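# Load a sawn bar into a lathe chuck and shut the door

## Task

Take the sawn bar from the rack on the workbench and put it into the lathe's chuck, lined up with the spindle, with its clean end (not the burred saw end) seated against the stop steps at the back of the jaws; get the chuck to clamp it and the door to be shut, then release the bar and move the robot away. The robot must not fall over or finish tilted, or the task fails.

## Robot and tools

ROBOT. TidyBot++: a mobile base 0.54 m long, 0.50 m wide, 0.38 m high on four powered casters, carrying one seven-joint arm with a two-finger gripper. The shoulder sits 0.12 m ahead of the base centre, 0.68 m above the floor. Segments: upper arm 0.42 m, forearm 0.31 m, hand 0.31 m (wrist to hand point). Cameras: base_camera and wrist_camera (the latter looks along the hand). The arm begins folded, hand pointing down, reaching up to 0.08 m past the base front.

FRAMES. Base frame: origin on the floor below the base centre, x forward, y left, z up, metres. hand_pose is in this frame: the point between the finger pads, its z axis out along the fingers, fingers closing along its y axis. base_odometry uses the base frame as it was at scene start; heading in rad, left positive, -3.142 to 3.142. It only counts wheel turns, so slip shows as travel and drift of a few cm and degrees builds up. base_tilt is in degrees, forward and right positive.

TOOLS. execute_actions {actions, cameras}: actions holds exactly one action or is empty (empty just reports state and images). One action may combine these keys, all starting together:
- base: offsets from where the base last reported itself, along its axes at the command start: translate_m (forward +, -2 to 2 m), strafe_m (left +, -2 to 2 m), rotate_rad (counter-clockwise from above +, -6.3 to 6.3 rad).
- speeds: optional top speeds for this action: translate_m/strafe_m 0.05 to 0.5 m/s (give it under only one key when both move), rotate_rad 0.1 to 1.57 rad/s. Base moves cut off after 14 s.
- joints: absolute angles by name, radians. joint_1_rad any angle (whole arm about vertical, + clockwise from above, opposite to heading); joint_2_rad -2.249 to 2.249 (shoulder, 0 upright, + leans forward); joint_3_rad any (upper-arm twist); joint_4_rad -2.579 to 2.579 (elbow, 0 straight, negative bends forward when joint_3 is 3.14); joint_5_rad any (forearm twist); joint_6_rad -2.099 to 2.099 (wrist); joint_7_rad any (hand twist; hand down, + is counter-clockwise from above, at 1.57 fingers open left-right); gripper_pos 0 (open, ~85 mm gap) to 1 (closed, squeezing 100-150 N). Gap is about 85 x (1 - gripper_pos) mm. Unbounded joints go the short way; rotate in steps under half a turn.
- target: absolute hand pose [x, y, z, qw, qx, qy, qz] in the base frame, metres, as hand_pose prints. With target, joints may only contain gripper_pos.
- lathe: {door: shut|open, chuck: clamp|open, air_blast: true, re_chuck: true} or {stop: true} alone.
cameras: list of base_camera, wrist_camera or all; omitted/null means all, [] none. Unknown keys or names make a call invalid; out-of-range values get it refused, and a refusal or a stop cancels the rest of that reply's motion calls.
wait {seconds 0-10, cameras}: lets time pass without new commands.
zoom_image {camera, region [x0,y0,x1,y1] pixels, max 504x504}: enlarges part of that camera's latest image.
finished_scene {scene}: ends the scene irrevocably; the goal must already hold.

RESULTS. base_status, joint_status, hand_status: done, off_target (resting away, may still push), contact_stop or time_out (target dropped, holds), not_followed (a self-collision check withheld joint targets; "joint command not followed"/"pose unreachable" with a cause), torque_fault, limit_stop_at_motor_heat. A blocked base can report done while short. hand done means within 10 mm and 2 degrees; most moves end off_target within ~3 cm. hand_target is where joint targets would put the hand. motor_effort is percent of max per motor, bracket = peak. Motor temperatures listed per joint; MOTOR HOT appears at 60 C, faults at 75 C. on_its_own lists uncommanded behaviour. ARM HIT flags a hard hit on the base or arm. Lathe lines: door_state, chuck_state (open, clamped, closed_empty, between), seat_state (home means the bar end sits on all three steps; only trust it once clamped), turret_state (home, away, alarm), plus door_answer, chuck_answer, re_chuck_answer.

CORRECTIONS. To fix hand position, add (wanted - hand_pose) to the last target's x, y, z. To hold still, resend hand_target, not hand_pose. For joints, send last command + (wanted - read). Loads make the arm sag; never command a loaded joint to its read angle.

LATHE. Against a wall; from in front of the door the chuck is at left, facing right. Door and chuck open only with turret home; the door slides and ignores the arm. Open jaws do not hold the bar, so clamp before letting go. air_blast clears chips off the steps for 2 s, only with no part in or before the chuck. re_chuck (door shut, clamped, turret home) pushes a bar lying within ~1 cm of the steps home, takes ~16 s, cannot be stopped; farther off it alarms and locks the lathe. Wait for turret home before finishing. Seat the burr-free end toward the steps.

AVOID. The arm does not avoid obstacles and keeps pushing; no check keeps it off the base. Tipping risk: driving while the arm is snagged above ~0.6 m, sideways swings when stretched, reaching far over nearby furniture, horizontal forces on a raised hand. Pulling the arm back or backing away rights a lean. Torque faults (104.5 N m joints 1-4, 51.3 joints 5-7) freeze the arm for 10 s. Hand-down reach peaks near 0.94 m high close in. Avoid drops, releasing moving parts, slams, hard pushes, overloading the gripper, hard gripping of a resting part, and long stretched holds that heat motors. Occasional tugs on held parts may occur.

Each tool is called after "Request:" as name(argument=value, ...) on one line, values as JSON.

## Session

Request:
execute_actions(actions=[])

Scene clock: 0.00 s.
Motor temperatures (°C): [35 29 29 35 38 42 40]
base_odometry: x=+0.000 y=+0.000 heading=+0.000
base_tilt: forward=+0.3 right=-1.0
base_status: not commanded
joint_positions: joint_1_rad=-0.016 joint_2_rad=-0.334 joint_3_rad=+3.138 joint_4_rad=-2.506 joint_5_rad=+0.014 joint_6_rad=-0.893 joint_7_rad=+1.542 gripper_pos=+0.000
joint_status: not commanded
motor_effort: joint_1_rad=-1 joint_2_rad=-2 joint_3_rad=+0 joint_4_rad=+15 joint_5_rad=-1 joint_6_rad=+1 joint_7_rad=+0
hand_pose: x=+0.2638 y=+0.0007 z=+0.5910 quat_wxyz=(+0.005, +0.999, +0.000, +0.038) (m; base frame)
hand_target: x=+0.2635 y=+0.0007 z=+0.5908 quat_wxyz=(+0.005, +0.999, +0.000, +0.038) (m; base frame)
hand_status: not commanded
lathe: door_state=shut chuck_state=open seat_state=open turret_state=home door_answer=taken chuck_answer=taken re_chuck_answer=taken
pictures: base_camera, wrist_camera
Images, in order (width x height): base_camera 644x364, wrist_camera 644x476.

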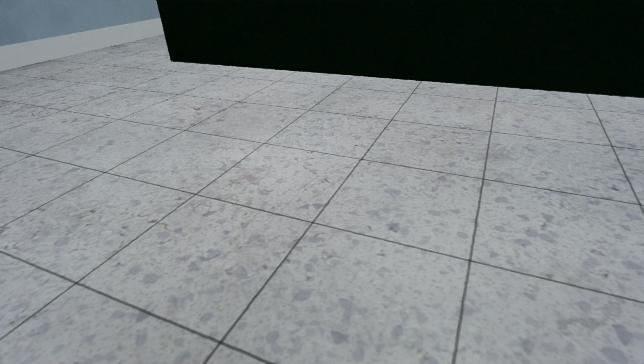

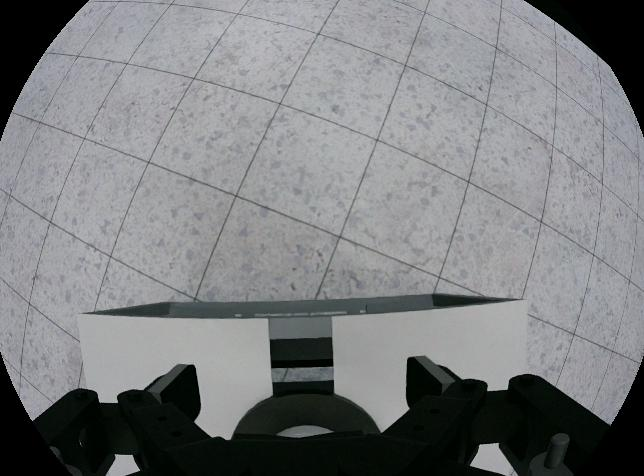

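Request:
execute_actions(actions=[{"joints": {"joint_1_rad": 0.0, "joint_2_rad": -0.5, "joint_3_rad": 3.1416, "joint_4_rad": -2.1, "joint_5_rad": 0.0, "joint_6_rad": 0.1, "joint_7_rad": 1.57}}])

Scene clock: 10.40 s.
Motor temperatures (°C): [35 29 29 35 38 42 40]
base_odometry: x=+0.000 y=+0.000 heading=+0.000
base_tilt: forward=+0.3 right=-1.0
base_status: not commanded
joint_positions: joint_1_rad=-0.016 joint_2_rad=-0.490 joint_3_rad=+3.138 joint_4_rad=-2.102 joint_5_rad=+0.014 joint_6_rad=+0.049 joint_7_rad=+1.546 gripper_pos=+0.000
joint_status: all done
motor_effort: joint_1_rad=-1(2) joint_2_rad=-5(7) joint_3_rad=+0(2) joint_4_rad=+23(23) joint_5_rad=+0(2) joint_6_rad=+9(9) joint_7_rad=+0(1)
hand_pose: x=+0.5461 y=+0.0103 z=+1.0426 quat_wxyz=(-0.010, +0.704, +0.004, +0.710) (m; base frame)
hand_target: x=+0.5420 y=+0.0013 z=+1.0639 quat_wxyz=(+0.000, +0.682, +0.000, +0.732) (m; base frame)
hand_status: not commanded
lathe: door_state=shut chuck_state=open seat_state=open turret_state=home door_answer=taken chuck_answer=taken re_chuck_answer=taken
pictures: base_camera, wrist_camera
Images, in order (width x height): base_camera 644x364, wrist_camera 644x476.

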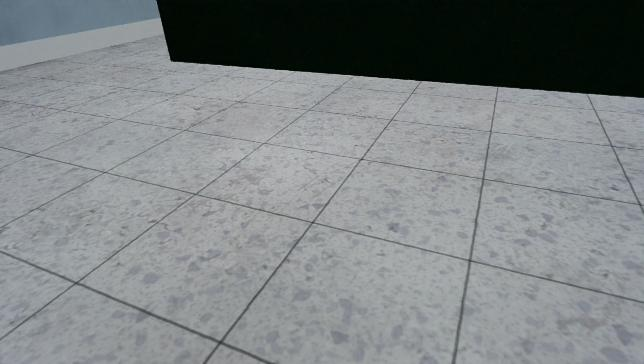

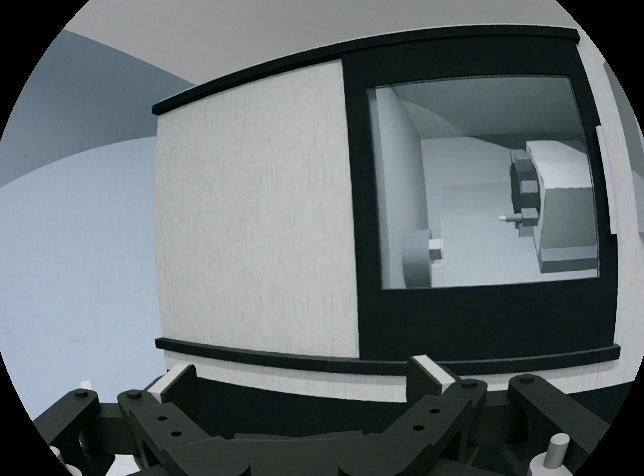

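Request:
execute_actions(actions=[{"base": {"rotate_rad": 1.57}}])

Scene clock: 19.50 s.
Motor temperatures (°C): [35 29 29 35 38 42 40]
base_odometry: x=+0.000 y=+0.000 heading=+1.570
base_tilt: forward=+0.3 right=-1.0
base_status: done
joint_positions: joint_1_rad=-0.012 joint_2_rad=-0.490 joint_3_rad=+3.138 joint_4_rad=-2.102 joint_5_rad=+0.014 joint_6_rad=+0.053 joint_7_rad=+1.546 gripper_pos=+0.000
joint_status: not commanded
motor_effort: joint_1_rad=-1(2) joint_2_rad=-4(6) joint_3_rad=+1(2) joint_4_rad=+23(23) joint_5_rad=+0(1) joint_6_rad=+9(10) joint_7_rad=+0(1)
hand_pose: x=+0.5461 y=+0.0083 z=+1.0437 quat_wxyz=(-0.009, +0.703, +0.002, +0.711) (m; base frame)
hand_target: x=+0.5420 y=+0.0013 z=+1.0639 quat_wxyz=(+0.000, +0.682, +0.000, +0.732) (m; base frame)
hand_status: not commanded
lathe: door_state=shut chuck_state=open seat_state=open turret_state=home door_answer=taken chuck_answer=taken re_chuck_answer=taken
pictures: base_camera, wrist_camera
Images, in order (width x height): base_camera 644x364, wrist_camera 644x476.

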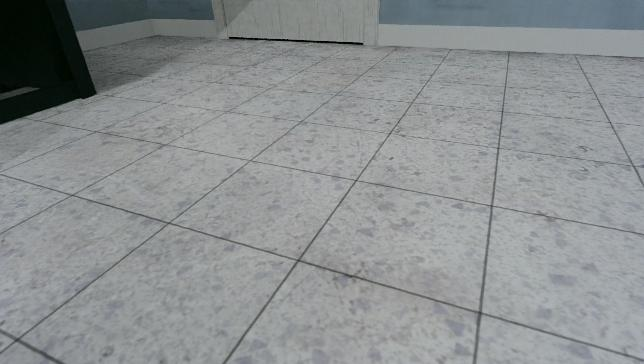

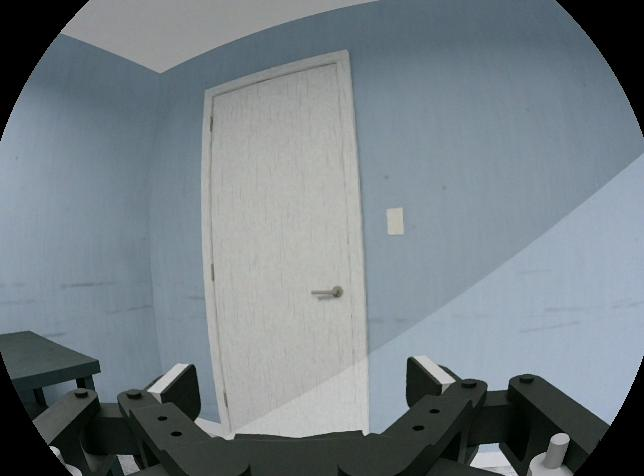

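Request:
execute_actions(actions=[{"base": {"rotate_rad": 0.8}}])

Scene clock: 38.17 s.
Motor temperatures (°C): [35 29 29 35 38 42 40]
base_odometry: x=+0.000 y=+0.000 heading=+2.370
base_tilt: forward=+0.3 right=-1.0
base_status: done
joint_positions: joint_1_rad=-0.011 joint_2_rad=-0.490 joint_3_rad=+3.138 joint_4_rad=-2.102 joint_5_rad=+0.014 joint_6_rad=+0.053 joint_7_rad=+1.546 gripper_pos=+0.000
joint_status: not commanded
motor_effort: joint_1_rad=-1(2) joint_2_rad=-4(6) joint_3_rad=+0(2) joint_4_rad=+23(23) joint_5_rad=-1(1) joint_6_rad=+9(9) joint_7_rad=+0(1)
hand_pose: x=+0.5461 y=+0.0079 z=+1.0438 quat_wxyz=(-0.008, +0.703, +0.002, +0.711) (m; base frame)
hand_target: x=+0.5420 y=+0.0013 z=+1.0639 quat_wxyz=(+0.000, +0.682, +0.000, +0.732) (m; base frame)
hand_status: not commanded
lathe: door_state=shut chuck_state=open seat_state=open turret_state=home door_answer=taken chuck_answer=taken re_chuck_answer=taken
pictures: base_camera, wrist_camera
Images, in order (width x height): base_camera 644x364, wrist_camera 644x476.

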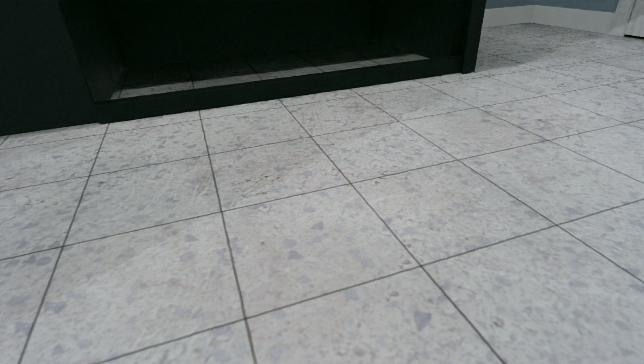

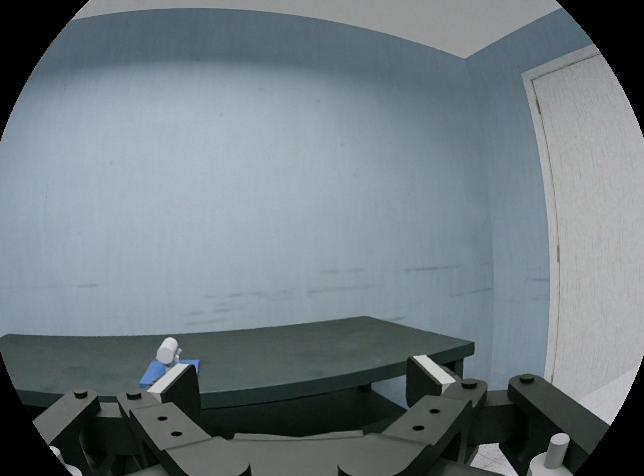

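Request:
zoom_image(camera="wrist_camera", region=[110, 320, 250, 420])

Scaled by 3.600.

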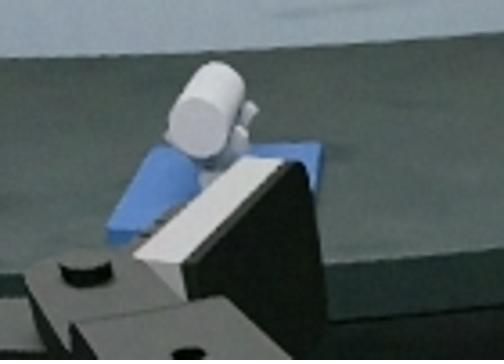

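Request:
execute_actions(actions=[{"base": {"rotate_rad": 0.62, "translate_m": 0.221, "strafe_m": -0.309}, "joints": {"joint_1_rad": 0.0, "joint_2_rad": -0.3, "joint_3_rad": 3.1416, "joint_4_rad": -1.6, "joint_5_rad": 0.0, "joint_6_rad": -1.0, "joint_7_rad": 1.57}}])

Scene clock: 68.13 s.
Motor temperatures (°C): [35 29 29 36 38 42 40]
base_odometry: x=+0.057 y=+0.376 heading=+2.991
base_tilt: forward=+0.3 right=-1.0
base_status: done
joint_positions: joint_1_rad=-0.010 joint_2_rad=-0.323 joint_3_rad=+3.138 joint_4_rad=-1.610 joint_5_rad=+0.014 joint_6_rad=-0.941 joint_7_rad=+1.546 gripper_pos=+0.000
joint_status: all done
motor_effort: joint_1_rad=-1(2) joint_2_rad=-8(10) joint_3_rad=+0(4) joint_4_rad=+21(24) joint_5_rad=+1(2) joint_6_rad=+7(10) joint_7_rad=+0(1)
hand_pose: x=+0.5336 y=+0.0036 z=+0.9783 quat_wxyz=(-0.001, +0.898, -0.004, +0.441) (m; base frame)
hand_target: x=+0.5297 y=+0.0014 z=+0.9605 quat_wxyz=(+0.000, +0.913, +0.000, +0.408) (m; base frame)
hand_status: not commanded
lathe: door_state=shut chuck_state=open seat_state=open turret_state=home door_answer=taken chuck_answer=taken re_chuck_answer=taken
pictures: base_camera, wrist_camera
Images, in order (width x height): base_camera 644x364, wrist_camera 644x476.

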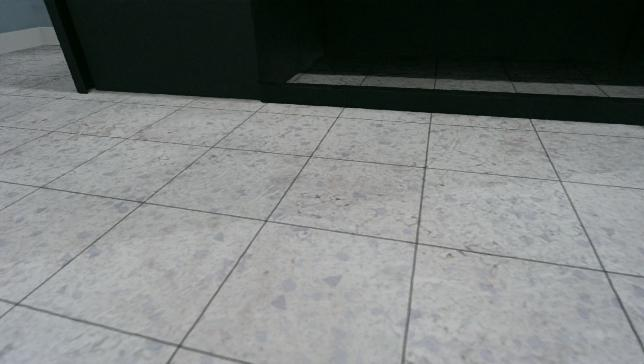

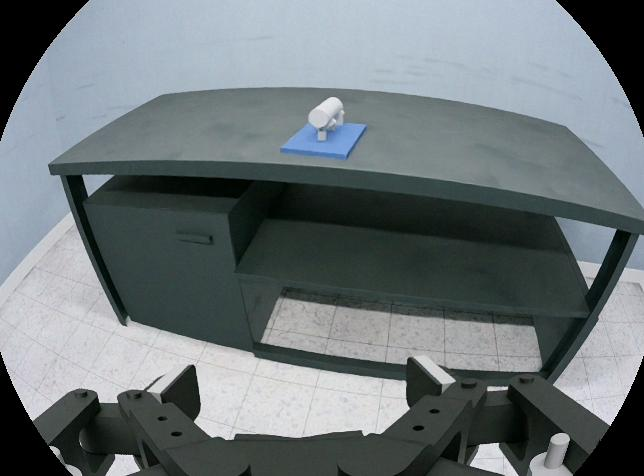

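Request:
zoom_image(camera="wrist_camera", region=[270, 80, 390, 180])

Scaled by 4.200.

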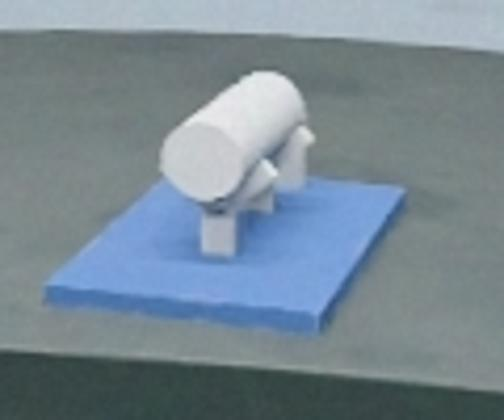

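Request:
execute_actions(actions=[{"base": {"rotate_rad": -0.187, "translate_m": 0.557, "strafe_m": 0.083}, "joints": {"joint_1_rad": 0.0, "joint_2_rad": -0.2, "joint_3_rad": 3.1416, "joint_4_rad": -1.1, "joint_5_rad": 0.0, "joint_6_rad": -1.5, "joint_7_rad": 1.57}}])

Request:
zoom_image(camera="wrist_camera", region=[220, 170, 400, 330])

Scene clock: 146.60 s.
Motor temperatures (°C): [35 29 29 36 38 42 40]
base_odometry: x=-0.506 y=+0.378 heading=+2.803
base_tilt: forward=+0.3 right=-1.0
base_status: done
joint_positions: joint_1_rad=-0.007 joint_2_rad=-0.206 joint_3_rad=+3.139 joint_4_rad=-1.111 joint_5_rad=+0.014 joint_6_rad=-1.444 joint_7_rad=+1.546 gripper_pos=+0.000
joint_status: all done
motor_effort: joint_1_rad=-1(2) joint_2_rad=-9(13) joint_3_rad=+0(2) joint_4_rad=+18(22) joint_5_rad=+0(2) joint_6_rad=+7(8) joint_7_rad=+0(1)
hand_pose: x=+0.5016 y=+0.0010 z=+1.0696 quat_wxyz=(+0.000, +0.922, -0.009, +0.386) (m; base frame)
hand_target: x=+0.4919 y=+0.0014 z=+1.0600 quat_wxyz=(+0.000, +0.932, +0.000, +0.362) (m; base frame)
hand_status: not commanded
lathe: door_state=shut chuck_state=open seat_state=open turret_state=home door_answer=taken chuck_answer=taken re_chuck_answer=taken
pictures: base_camera, wrist_camera
Images, in order (width x height): base_camera 644x364, wrist_camera 644x476.

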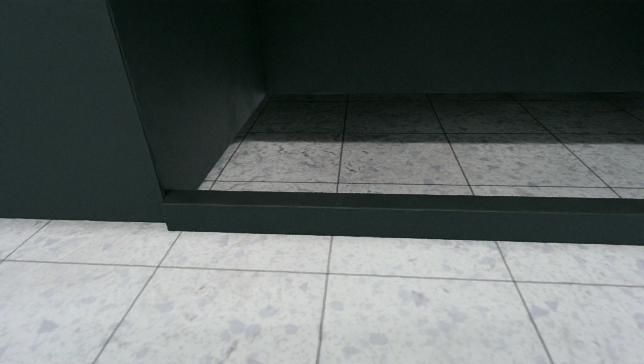

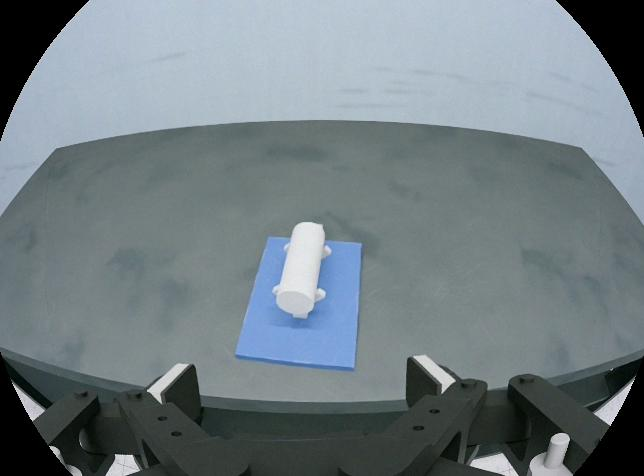

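Scaled by 2.800.

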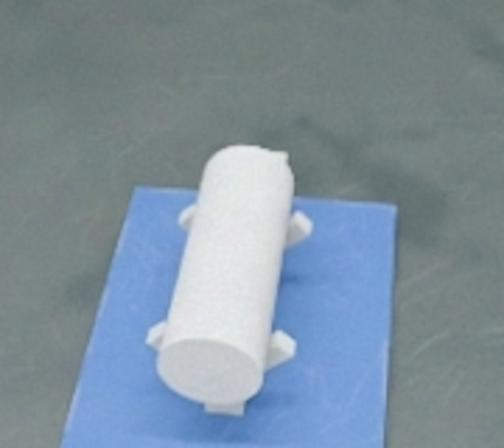

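Request:
zoom_image(camera="wrist_camera", region=[270, 205, 350, 255])

Request:
zoom_image(camera="wrist_camera", region=[260, 275, 340, 325])

Scaled by 6.300.

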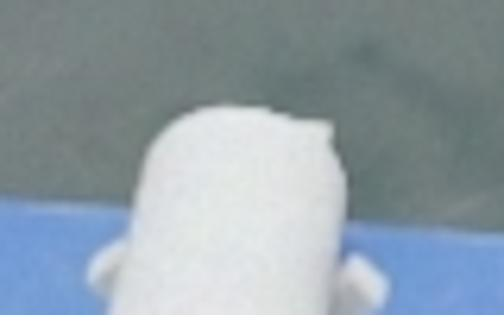

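Scaled by 6.300.

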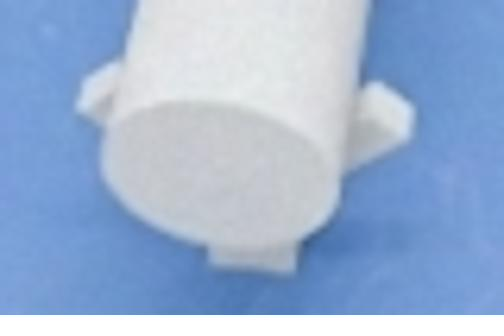

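Request:
execute_actions(actions=[{"base": {"translate_m": 0.15}, "joints": {"joint_1_rad": 0.0, "joint_2_rad": 0.18, "joint_3_rad": 3.1416, "joint_4_rad": -0.88, "joint_5_rad": 0.0, "joint_6_rad": -2.095, "joint_7_rad": -1.72}}])

Scene clock: 214.67 s.
Motor temperatures (°C): [34 29 29 36 38 41 40]
base_odometry: x=-0.648 y=+0.427 heading=+2.803
base_tilt: forward=+0.3 right=-1.0
base_status: done
joint_positions: joint_1_rad=-0.007 joint_2_rad=+0.159 joint_3_rad=+3.139 joint_4_rad=-0.890 joint_5_rad=+0.014 joint_6_rad=-2.042 joint_7_rad=+4.514 gripper_pos=+0.000
joint_status: all done
motor_effort: joint_1_rad=-1(2) joint_2_rad=-20(23) joint_3_rad=+0(1) joint_4_rad=+15(18) joint_5_rad=-1(1) joint_6_rad=+1(8) joint_7_rad=+0(2)
hand_pose: x=+0.4738 y=+0.0009 z=+0.9431 quat_wxyz=(+0.026, +0.097, +0.995, -0.003) (m; base frame)
hand_target: x=+0.4644 y=+0.0013 z=+0.9382 quat_wxyz=(-0.007, +0.075, +0.997, -0.001) (m; base frame)
hand_status: not commanded
lathe: door_state=shut chuck_state=open seat_state=open turret_state=home door_answer=taken chuck_answer=taken re_chuck_answer=taken
pictures: base_camera, wrist_camera
Images, in order (width x height): base_camera 644x364, wrist_camera 644x476.

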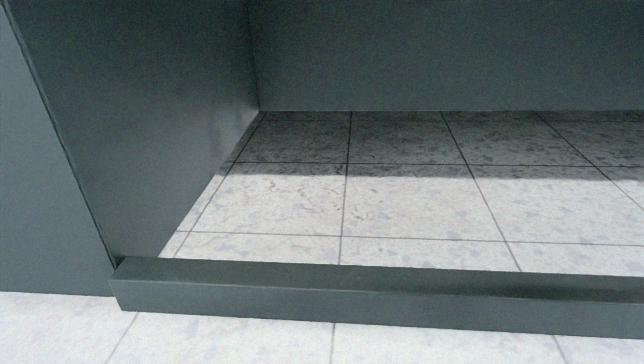

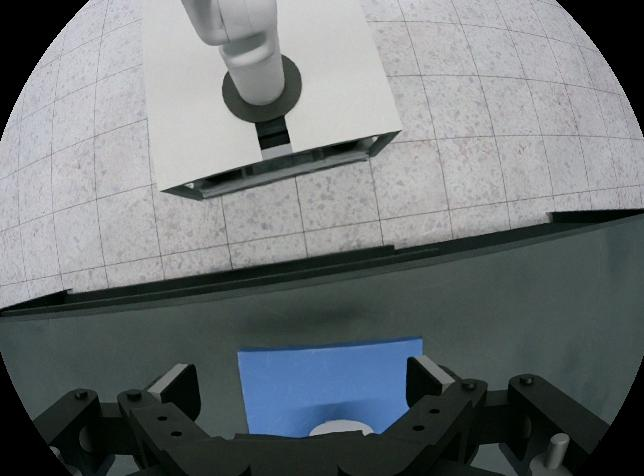

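Request:
execute_actions(actions=[{"base": {"translate_m": 0.107}, "joints": {"joint_7_rad": -1.68}, "speeds": {"translate_m": 0.25}}], cameras=["wrist_camera"])

Request:
zoom_image(camera="wrist_camera", region=[190, 220, 430, 460])

Scene clock: 235.53 s.
Motor temperatures (°C): [34 29 29 36 38 41 40]
base_odometry: x=-0.749 y=+0.463 heading=+2.804
base_tilt: forward=+0.3 right=-1.0
base_status: done
joint_positions: joint_1_rad=-0.007 joint_2_rad=+0.174 joint_3_rad=+3.139 joint_4_rad=-0.889 joint_5_rad=+0.014 joint_6_rad=-2.048 joint_7_rad=+4.562 gripper_pos=+0.000
joint_status: all done
motor_effort: joint_1_rad=-1(1) joint_2_rad=-22(26) joint_3_rad=+0(1) joint_4_rad=+16(16) joint_5_rad=-1(1) joint_6_rad=+0(1) joint_7_rad=+0(1)
hand_pose: x=+0.4761 y=+0.0009 z=+0.9380 quat_wxyz=(+0.016, +0.073, +0.997, -0.005) (m; base frame)
hand_target: x=+0.4644 y=+0.0013 z=+0.9382 quat_wxyz=(-0.007, +0.055, +0.998, +0.000) (m; base frame)
hand_status: not commanded
lathe: door_state=shut chuck_state=open seat_state=open turret_state=home door_answer=taken chuck_answer=taken re_chuck_answer=taken
pictures: wrist_camera
Images, in order (width x height): wrist_camera 644x476.

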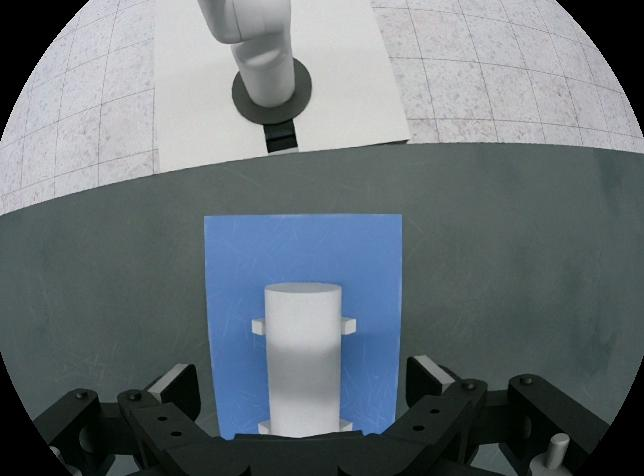

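Scaled by 2.100.

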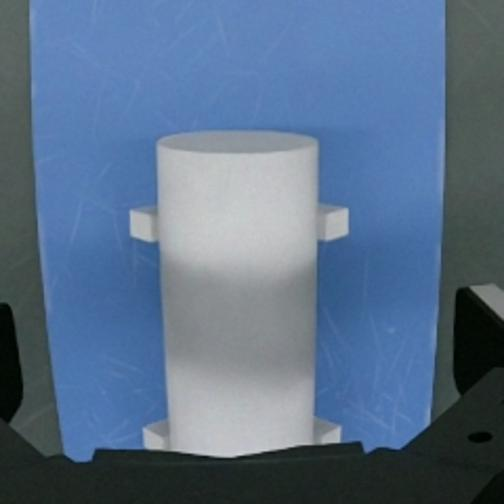

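Request:
execute_actions(actions=[{"base": {"translate_m": 0.025}, "joints": {"joint_1_rad": 0.0, "joint_2_rad": 0.137, "joint_3_rad": 3.1416, "joint_4_rad": -1.127, "joint_5_rad": 0.0, "joint_6_rad": -1.82, "joint_7_rad": -1.668}, "speeds": {"translate_m": 0.1}}], cameras=["wrist_camera"])

Request:
zoom_image(camera="wrist_camera", region=[190, 220, 430, 460])

Scene clock: 265.63 s.
Motor temperatures (°C): [34 30 29 36 38 41 40]
base_odometry: x=-0.773 y=+0.471 heading=+2.804
base_tilt: forward=+0.3 right=-1.0
base_status: done
joint_positions: joint_1_rad=-0.007 joint_2_rad=+0.149 joint_3_rad=+3.139 joint_4_rad=-1.113 joint_5_rad=+0.014 joint_6_rad=-1.874 joint_7_rad=+4.566 gripper_pos=+0.000
joint_status: all done
motor_effort: joint_1_rad=-1(2) joint_2_rad=-22(24) joint_3_rad=+0(2) joint_4_rad=+16(17) joint_5_rad=+0(2) joint_6_rad=+0(1) joint_7_rad=+0(2)
hand_pose: x=+0.4828 y=+0.0007 z=+0.8823 quat_wxyz=(+0.004, +0.071, +0.997, -0.006) (m; base frame)
hand_target: x=+0.4941 y=+0.0013 z=+0.8828 quat_wxyz=(+0.029, +0.049, +0.998, +0.001) (m; base frame)
hand_status: not commanded
lathe: door_state=shut chuck_state=open seat_state=open turret_state=home door_answer=taken chuck_answer=taken re_chuck_answer=taken
pictures: wrist_camera
Images, in order (width x height): wrist_camera 644x476.

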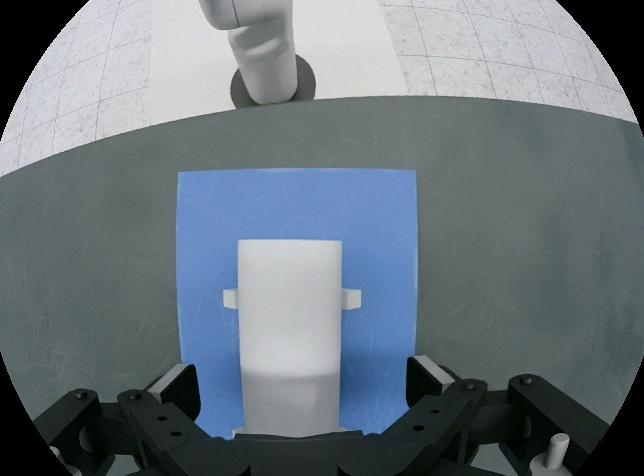

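Scaled by 2.100.

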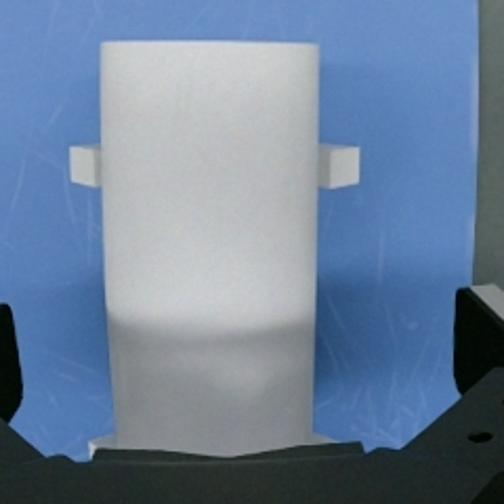

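Request:
execute_actions(actions=[{"base": {"strafe_m": -0.005}, "joints": {"joint_1_rad": 0.0, "joint_2_rad": 0.132, "joint_3_rad": 3.1416, "joint_4_rad": -1.166, "joint_5_rad": 0.0, "joint_6_rad": -1.79, "joint_7_rad": -1.668}, "speeds": {"strafe_m": 0.1}}], cameras=["wrist_camera"])

Request:
zoom_image(camera="wrist_camera", region=[190, 220, 430, 460])

Scene clock: 287.03 s.
Motor temperatures (°C): [34 30 29 36 38 41 40]
base_odometry: x=-0.771 y=+0.476 heading=+2.804
base_tilt: forward=+0.3 right=-1.0
base_status: done
joint_positions: joint_1_rad=-0.006 joint_2_rad=+0.141 joint_3_rad=+3.139 joint_4_rad=-1.154 joint_5_rad=+0.014 joint_6_rad=-1.841 joint_7_rad=+4.566 gripper_pos=+0.000
joint_status: all done
motor_effort: joint_1_rad=-1(4) joint_2_rad=-22(23) joint_3_rad=+0(2) joint_4_rad=+17(18) joint_5_rad=-1(2) joint_6_rad=+0(1) joint_7_rad=+0(1)
hand_pose: x=+0.4822 y=+0.0002 z=+0.8726 quat_wxyz=(+0.003, +0.071, +0.997, -0.006) (m; base frame)
hand_target: x=+0.4938 y=+0.0013 z=+0.8728 quat_wxyz=(+0.027, +0.049, +0.998, +0.001) (m; base frame)
hand_status: not commanded
lathe: door_state=shut chuck_state=open seat_state=open turret_state=home door_answer=taken chuck_answer=taken re_chuck_answer=taken
pictures: wrist_camera
Images, in order (width x height): wrist_camera 644x476.

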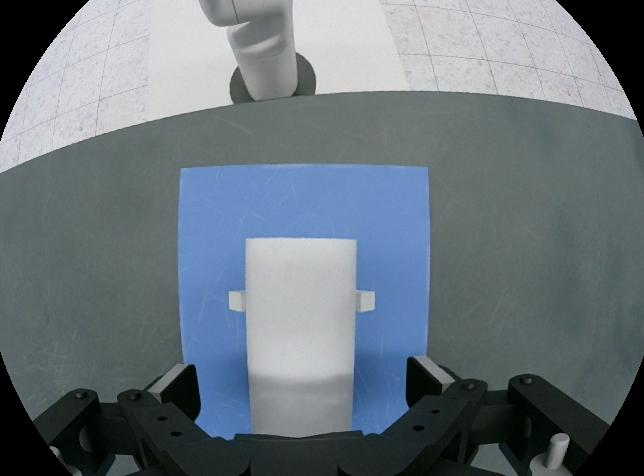

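Scaled by 2.100.

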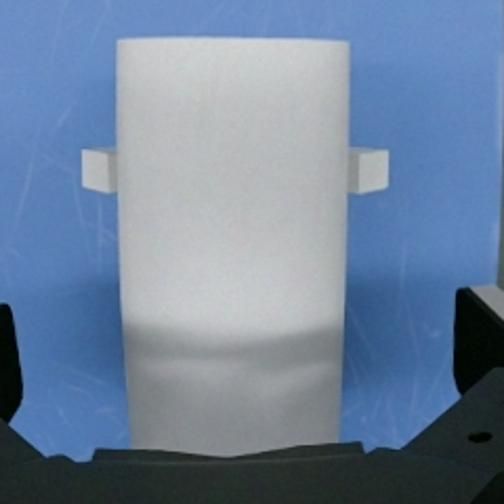

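Request:
execute_actions(actions=[{"joints": {"gripper_pos": 0.75}}], cameras=["wrist_camera"])

Request:
zoom_image(camera="wrist_camera", region=[190, 220, 430, 460])

Scene clock: 293.80 s.
Motor temperatures (°C): [34 30 29 36 38 41 40]
base_odometry: x=-0.771 y=+0.476 heading=+2.804
base_tilt: forward=+0.3 right=-1.0
base_status: not commanded
joint_positions: joint_1_rad=-0.006 joint_2_rad=+0.136 joint_3_rad=+3.139 joint_4_rad=-1.156 joint_5_rad=+0.014 joint_6_rad=-1.838 joint_7_rad=+4.566 gripper_pos=+0.558
joint_status: gripper_pos off_target (ended at +0.558, target +0.750)
motor_effort: joint_1_rad=+0(2) joint_2_rad=-22(25) joint_3_rad=+1(1) joint_4_rad=+17(19) joint_5_rad=+1(2) joint_6_rad=+1(2) joint_7_rad=+0(1)
hand_pose: x=+0.4818 y=+0.0002 z=+0.8740 quat_wxyz=(+0.006, +0.071, +0.997, -0.006) (m; base frame)
hand_target: x=+0.4938 y=+0.0013 z=+0.8728 quat_wxyz=(+0.027, +0.049, +0.998, +0.001) (m; base frame)
hand_status: not commanded
lathe: door_state=shut chuck_state=open seat_state=open turret_state=home door_answer=taken chuck_answer=taken re_chuck_answer=taken
pictures: wrist_camera
Images, in order (width x height): wrist_camera 644x476.

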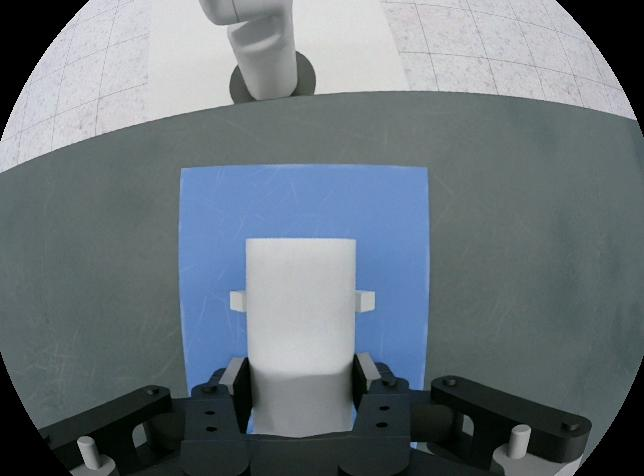

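Scaled by 2.100.

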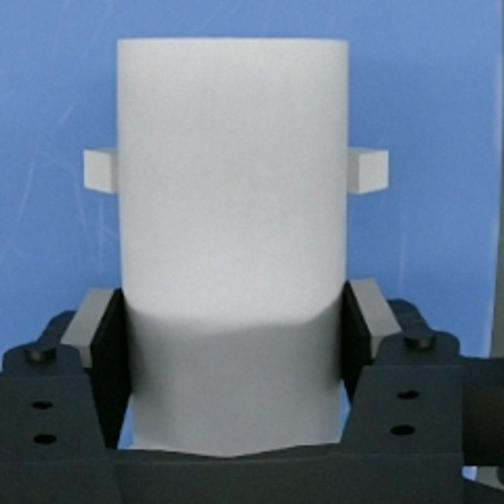

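Request:
execute_actions(actions=[{"joints": {"joint_1_rad": 0.0, "joint_2_rad": 0.148, "joint_3_rad": 3.1416, "joint_4_rad": -1.05, "joint_5_rad": 0.0, "joint_6_rad": -1.945, "joint_7_rad": -1.668, "gripper_pos": 0.8}}], cameras=["wrist_camera"])

Scene clock: 314.33 s.
Motor temperatures (°C): [34 30 29 36 38 41 40]
base_odometry: x=-0.771 y=+0.476 heading=+2.804
base_tilt: forward=+0.3 right=-1.0
base_status: not commanded
joint_positions: joint_1_rad=-0.006 joint_2_rad=+0.148 joint_3_rad=+3.139 joint_4_rad=-1.073 joint_5_rad=+0.014 joint_6_rad=-1.902 joint_7_rad=+4.567 gripper_pos=+0.558
joint_status: gripper_pos off_target (ended at +0.558, target +0.800); the others done
motor_effort: joint_1_rad=-1(2) joint_2_rad=-25(27) joint_3_rad=+0(2) joint_4_rad=+19(21) joint_5_rad=+0(2) joint_6_rad=+0(2) joint_7_rad=+1(1)
hand_pose: x=+0.4821 y=+0.0003 z=+0.8946 quat_wxyz=(+0.010, +0.071, +0.997, -0.006) (m; base frame)
hand_target: x=+0.4734 y=+0.0014 z=+0.9012 quat_wxyz=(-0.001, +0.049, +0.999, +0.000) (m; base frame)
hand_status: not commanded
lathe: door_state=shut chuck_state=open seat_state=open turret_state=home door_answer=taken chuck_answer=taken re_chuck_answer=taken
pictures: wrist_camera
Images, in order (width x height): wrist_camera 644x476.

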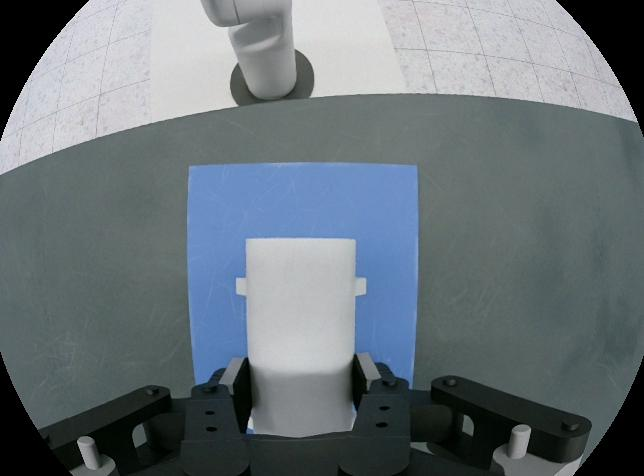

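Request:
execute_actions(actions=[{"base": {"translate_m": -0.4}, "joints": {"joint_1_rad": 0.0, "joint_2_rad": 0.13, "joint_3_rad": 3.1416, "joint_4_rad": -0.95, "joint_5_rad": 0.0, "joint_6_rad": -2.03, "joint_7_rad": -1.668, "gripper_pos": 0.9}, "speeds": {"translate_m": 0.3}}], cameras=["wrist_camera"])

Scene clock: 336.87 s.
Motor temperatures (°C): [34 30 29 36 38 41 40]
base_odometry: x=-0.393 y=+0.344 heading=+2.804
base_tilt: forward=+0.3 right=-1.0
base_status: done
joint_positions: joint_1_rad=-0.006 joint_2_rad=+0.141 joint_3_rad=+3.139 joint_4_rad=-0.971 joint_5_rad=+0.014 joint_6_rad=-1.986 joint_7_rad=+4.567 gripper_pos=+0.558
joint_status: gripper_pos off_target (ended at +0.558, target +0.900); the others done
motor_effort: joint_1_rad=-1(2) joint_2_rad=-23(30) joint_3_rad=+0(1) joint_4_rad=+18(21) joint_5_rad=-1(1) joint_6_rad=+0(2) joint_7_rad=+0(2)
hand_pose: x=+0.4732 y=+0.0003 z=+0.9267 quat_wxyz=(+0.022, +0.071, +0.997, -0.005) (m; base frame)
hand_target: x=+0.4606 y=+0.0014 z=+0.9360 quat_wxyz=(+0.016, +0.049, +0.999, +0.001) (m; base frame)
hand_status: not commanded
lathe: door_state=shut chuck_state=open seat_state=open turret_state=home door_answer=taken chuck_answer=taken re_chuck_answer=taken
pictures: wrist_camera
Images, in order (width x height): wrist_camera 644x476.

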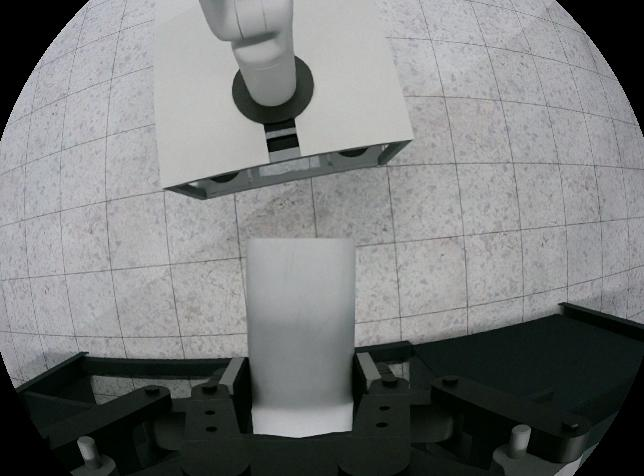

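Request:
execute_actions(actions=[{"base": {"translate_m": -1.085, "strafe_m": 0.194, "rotate_rad": 3.1416}, "joints": {"joint_1_rad": 0.0, "joint_2_rad": -0.13, "joint_3_rad": 3.1416, "joint_4_rad": -1.832, "joint_5_rad": 0.0, "joint_6_rad": 0.2, "joint_7_rad": -3.08, "gripper_pos": 0.9}, "speeds": {"translate_m": 0.45, "rotate_rad": 1.2}, "lathe": {"door": "open", "air_blast": true}}])

Scene clock: 354.93 s.
Motor temperatures (°C): [34 30 29 36 38 41 40]
base_odometry: x=+0.566 y=-0.199 heading=-0.337
base_tilt: forward=+0.3 right=-1.0
base_status: done
joint_positions: joint_1_rad=-0.002 joint_2_rad=-0.096 joint_3_rad=+3.139 joint_4_rad=-1.847 joint_5_rad=+0.013 joint_6_rad=+0.124 joint_7_rad=+3.253 gripper_pos=+0.558
joint_status: gripper_pos off_target (ended at +0.558, target +0.900); the others done
motor_effort: joint_1_rad=-1(5) joint_2_rad=-24(31) joint_3_rad=+0(4) joint_4_rad=+29(29) joint_5_rad=-1(3) joint_6_rad=+13(14) joint_7_rad=+0(1)
hand_pose: x=+0.6987 y=+0.0048 z=+1.0267 quat_wxyz=(+0.514, +0.479, +0.547, +0.456) (m; base frame)
hand_target: x=+0.6867 y=+0.0014 z=+1.0793 quat_wxyz=(+0.533, +0.467, +0.497, +0.501) (m; base frame)
hand_status: not commanded
lathe: door_state=open chuck_state=open seat_state=open turret_state=home door_answer=taken chuck_answer=taken re_chuck_answer=taken
pictures: base_camera, wrist_camera
Images, in order (width x height): base_camera 644x364, wrist_camera 644x476.

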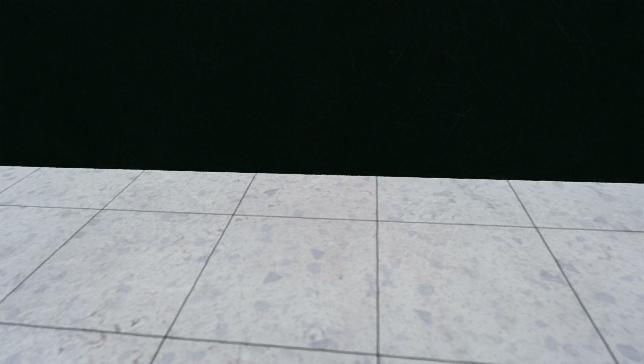

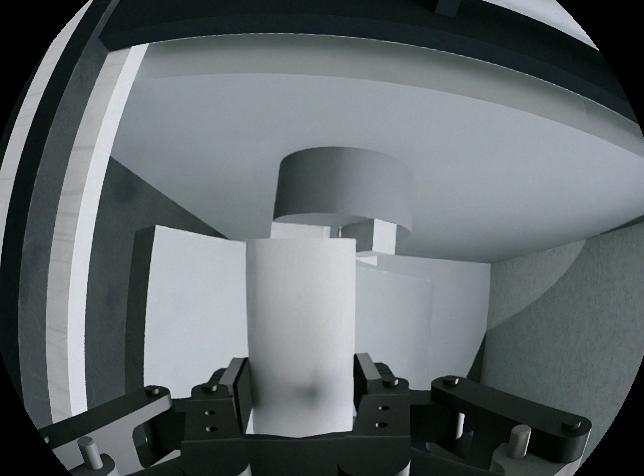

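Request:
zoom_image(camera="wrist_camera", region=[220, 130, 460, 330])

Scaled by 2.100.

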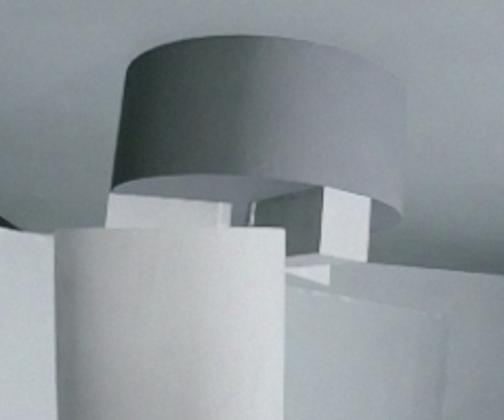

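Request:
execute_actions(actions=[{"joints": {"joint_1_rad": 0.0, "joint_2_rad": -0.15, "joint_3_rad": 3.1416, "joint_4_rad": -1.832, "joint_5_rad": 0.0, "joint_6_rad": 0.24, "joint_7_rad": 3.111}}])

Request:
zoom_image(camera="wrist_camera", region=[40, 20, 240, 220])

Request:
zoom_image(camera="wrist_camera", region=[20, 220, 220, 420])

Request:
zoom_image(camera="wrist_camera", region=[230, 130, 430, 330])

Scene clock: 420.37 s.
Motor temperatures (°C): [34 30 29 36 38 42 40]
base_odometry: x=+0.566 y=-0.199 heading=-0.337
base_tilt: forward=+0.3 right=-1.0
base_status: not commanded
joint_positions: joint_1_rad=-0.002 joint_2_rad=-0.117 joint_3_rad=+3.139 joint_4_rad=-1.851 joint_5_rad=+0.013 joint_6_rad=+0.166 joint_7_rad=+3.149 gripper_pos=+0.558
joint_status: all done
motor_effort: joint_1_rad=-1(2) joint_2_rad=-24(27) joint_3_rad=+0(1) joint_4_rad=+29(31) joint_5_rad=+0(1) joint_6_rad=+13(15) joint_7_rad=+0(1)
hand_pose: x=+0.6913 y=+0.0050 z=+1.0494 quat_wxyz=(+0.504, +0.492, +0.506, +0.497) (m; base frame)
hand_target: x=+0.6773 y=+0.0014 z=+1.1029 quat_wxyz=(+0.523, +0.474, +0.460, +0.539) (m; base frame)
hand_status: not commanded
lathe: door_state=open chuck_state=open seat_state=open turret_state=home door_answer=taken chuck_answer=taken re_chuck_answer=taken
pictures: base_camera, wrist_camera
Images, in order (width x height): base_camera 644x364, wrist_camera 644x476.

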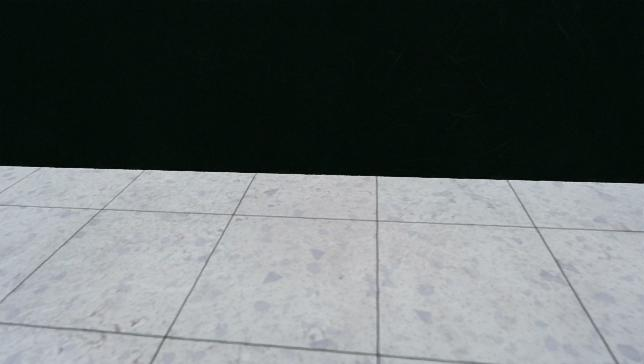

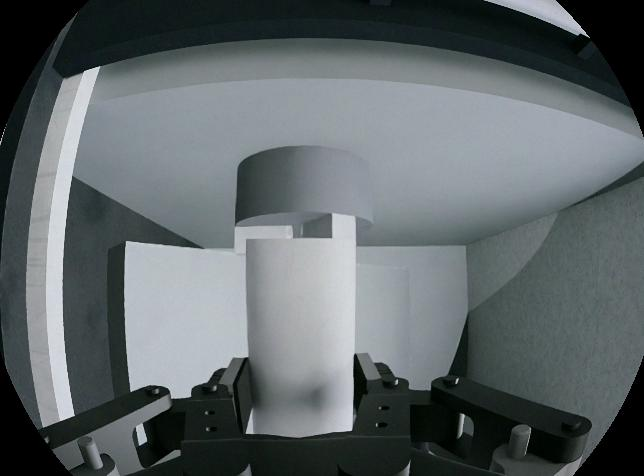

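Scaled by 2.520.

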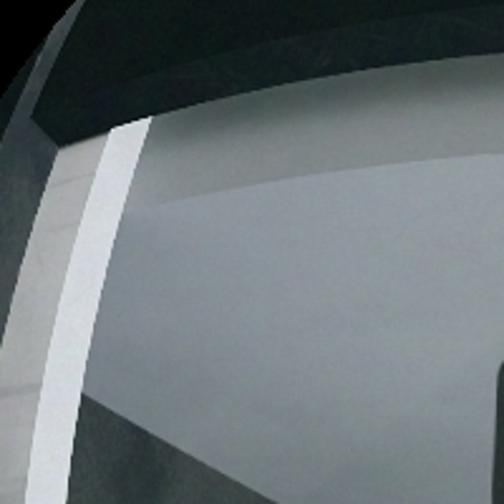

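Scaled by 2.520.

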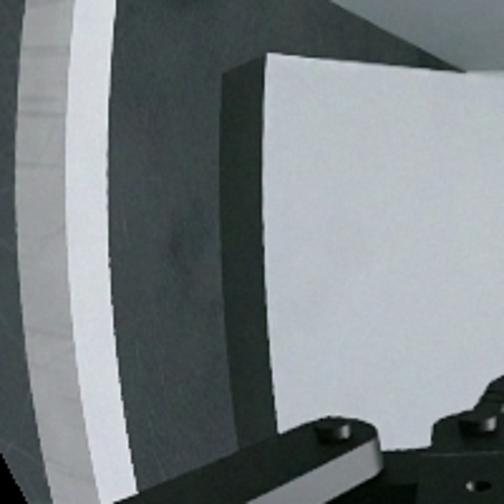

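Scaled by 2.520.

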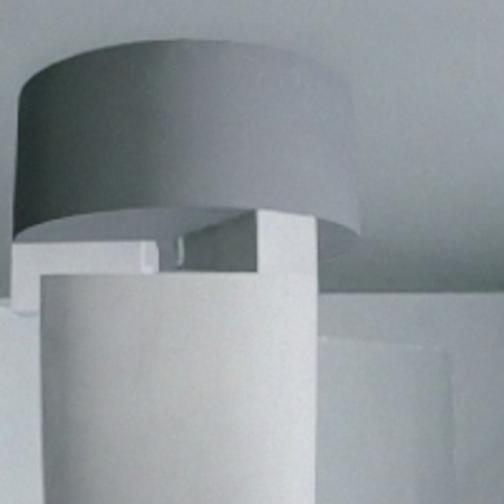

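Request:
zoom_image(camera="wrist_camera", region=[225, 140, 385, 260])

Scaled by 3.150.

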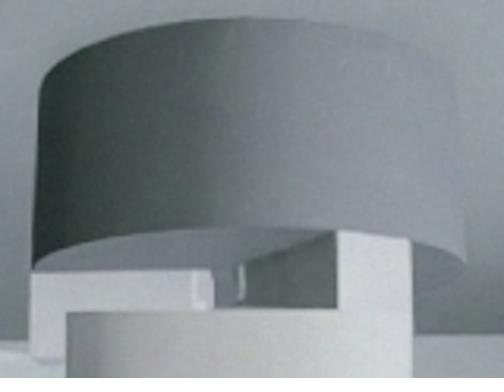

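Request:
execute_actions(actions=[{"base": {"translate_m": 0.2535, "strafe_m": 0.0273, "rotate_rad": -0.085}, "joints": {"joint_7_rad": 3.16}, "speeds": {"translate_m": 0.3}}])

Request:
zoom_image(camera="wrist_camera", region=[180, 60, 420, 300])

Scene clock: 535.63 s.
Motor temperatures (°C): [34 30 29 37 38 42 40]
base_odometry: x=+0.815 y=-0.257 heading=-0.423
base_tilt: forward=+0.3 right=-1.0
base_status: done
joint_positions: joint_1_rad=+0.003 joint_2_rad=-0.124 joint_3_rad=+3.143 joint_4_rad=-1.852 joint_5_rad=+0.013 joint_6_rad=+0.168 joint_7_rad=+3.164 gripper_pos=+0.558
joint_status: all done
motor_effort: joint_1_rad=-1(4) joint_2_rad=-23(27) joint_3_rad=+0(3) joint_4_rad=+29(30) joint_5_rad=-1(2) joint_6_rad=+13(14) joint_7_rad=+0(1)
hand_pose: x=+0.6886 y=+0.0000 z=+1.0539 quat_wxyz=(+0.512, +0.488, +0.506, +0.494) (m; base frame)
hand_target: x=+0.6773 y=+0.0014 z=+1.1029 quat_wxyz=(+0.536, +0.462, +0.471, +0.526) (m; base frame)
hand_status: not commanded
lathe: door_state=open chuck_state=open seat_state=open turret_state=home door_answer=taken chuck_answer=taken re_chuck_answer=taken
pictures: base_camera, wrist_camera
Images, in order (width x height): base_camera 644x364, wrist_camera 644x476.

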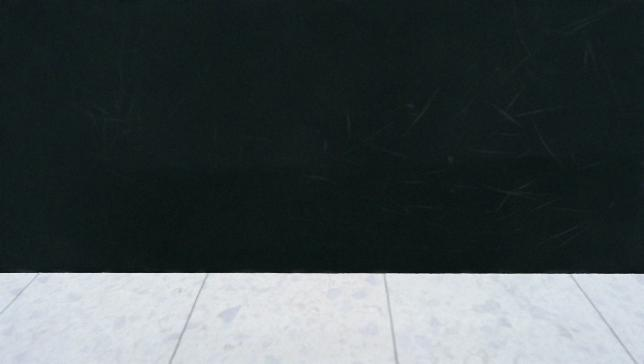

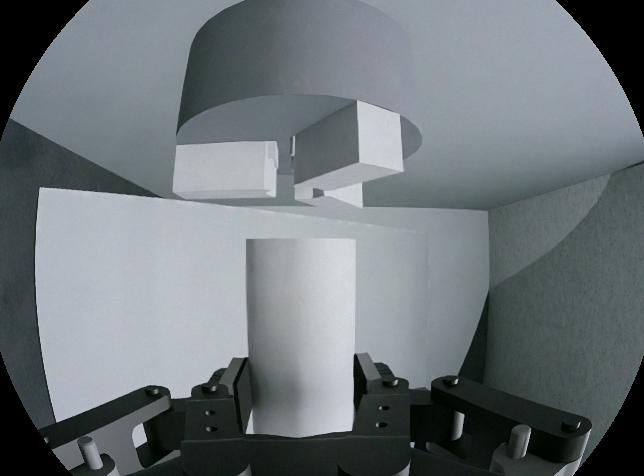

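Scaled by 2.100.

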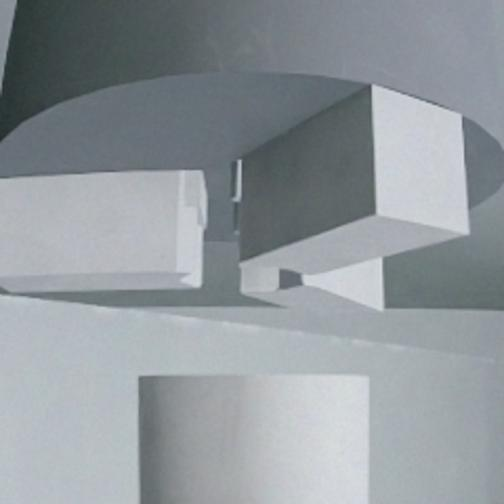

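Request:
execute_actions(actions=[])

Scene clock: 556.07 s.
Motor temperatures (°C): [34 30 29 37 38 42 40]
base_odometry: x=+0.815 y=-0.257 heading=-0.423
base_tilt: forward=+0.3 right=-1.0
base_status: done
joint_positions: joint_1_rad=+0.003 joint_2_rad=-0.124 joint_3_rad=+3.143 joint_4_rad=-1.852 joint_5_rad=+0.013 joint_6_rad=+0.168 joint_7_rad=+3.164 gripper_pos=+0.558
joint_status: all done
motor_effort: joint_1_rad=-1(4) joint_2_rad=-23(27) joint_3_rad=+0(3) joint_4_rad=+29(30) joint_5_rad=-1(2) joint_6_rad=+13(14) joint_7_rad=+0(1)
hand_pose: x=+0.6886 y=+0.0000 z=+1.0539 quat_wxyz=(+0.512, +0.488, +0.506, +0.494) (m; base frame)
hand_target: x=+0.6773 y=+0.0014 z=+1.1029 quat_wxyz=(+0.536, +0.462, +0.471, +0.526) (m; base frame)
hand_status: not commanded
lathe: door_state=open chuck_state=open seat_state=open turret_state=home door_answer=taken chuck_answer=taken re_chuck_answer=taken
pictures: base_camera, wrist_camera
Images, in order (width x height): base_camera 644x364, wrist_camera 644x476.

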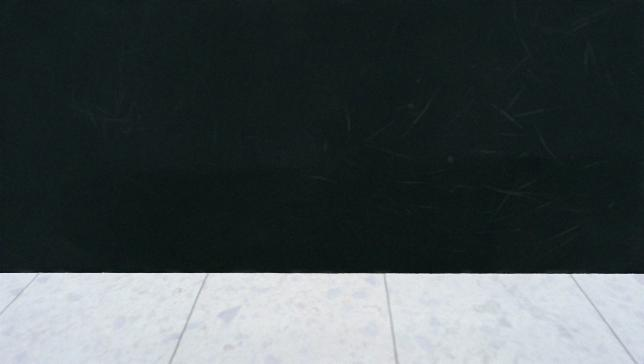

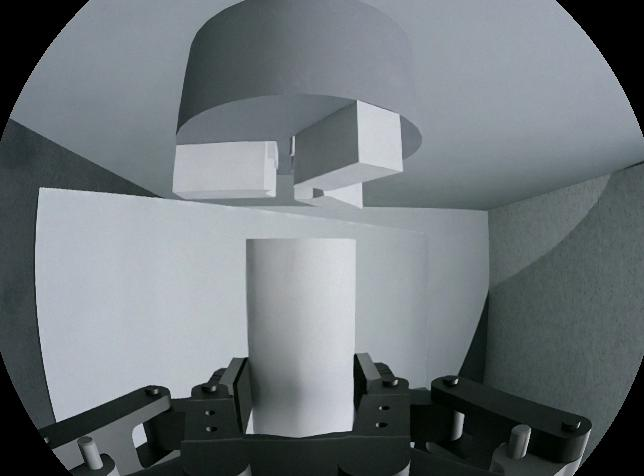

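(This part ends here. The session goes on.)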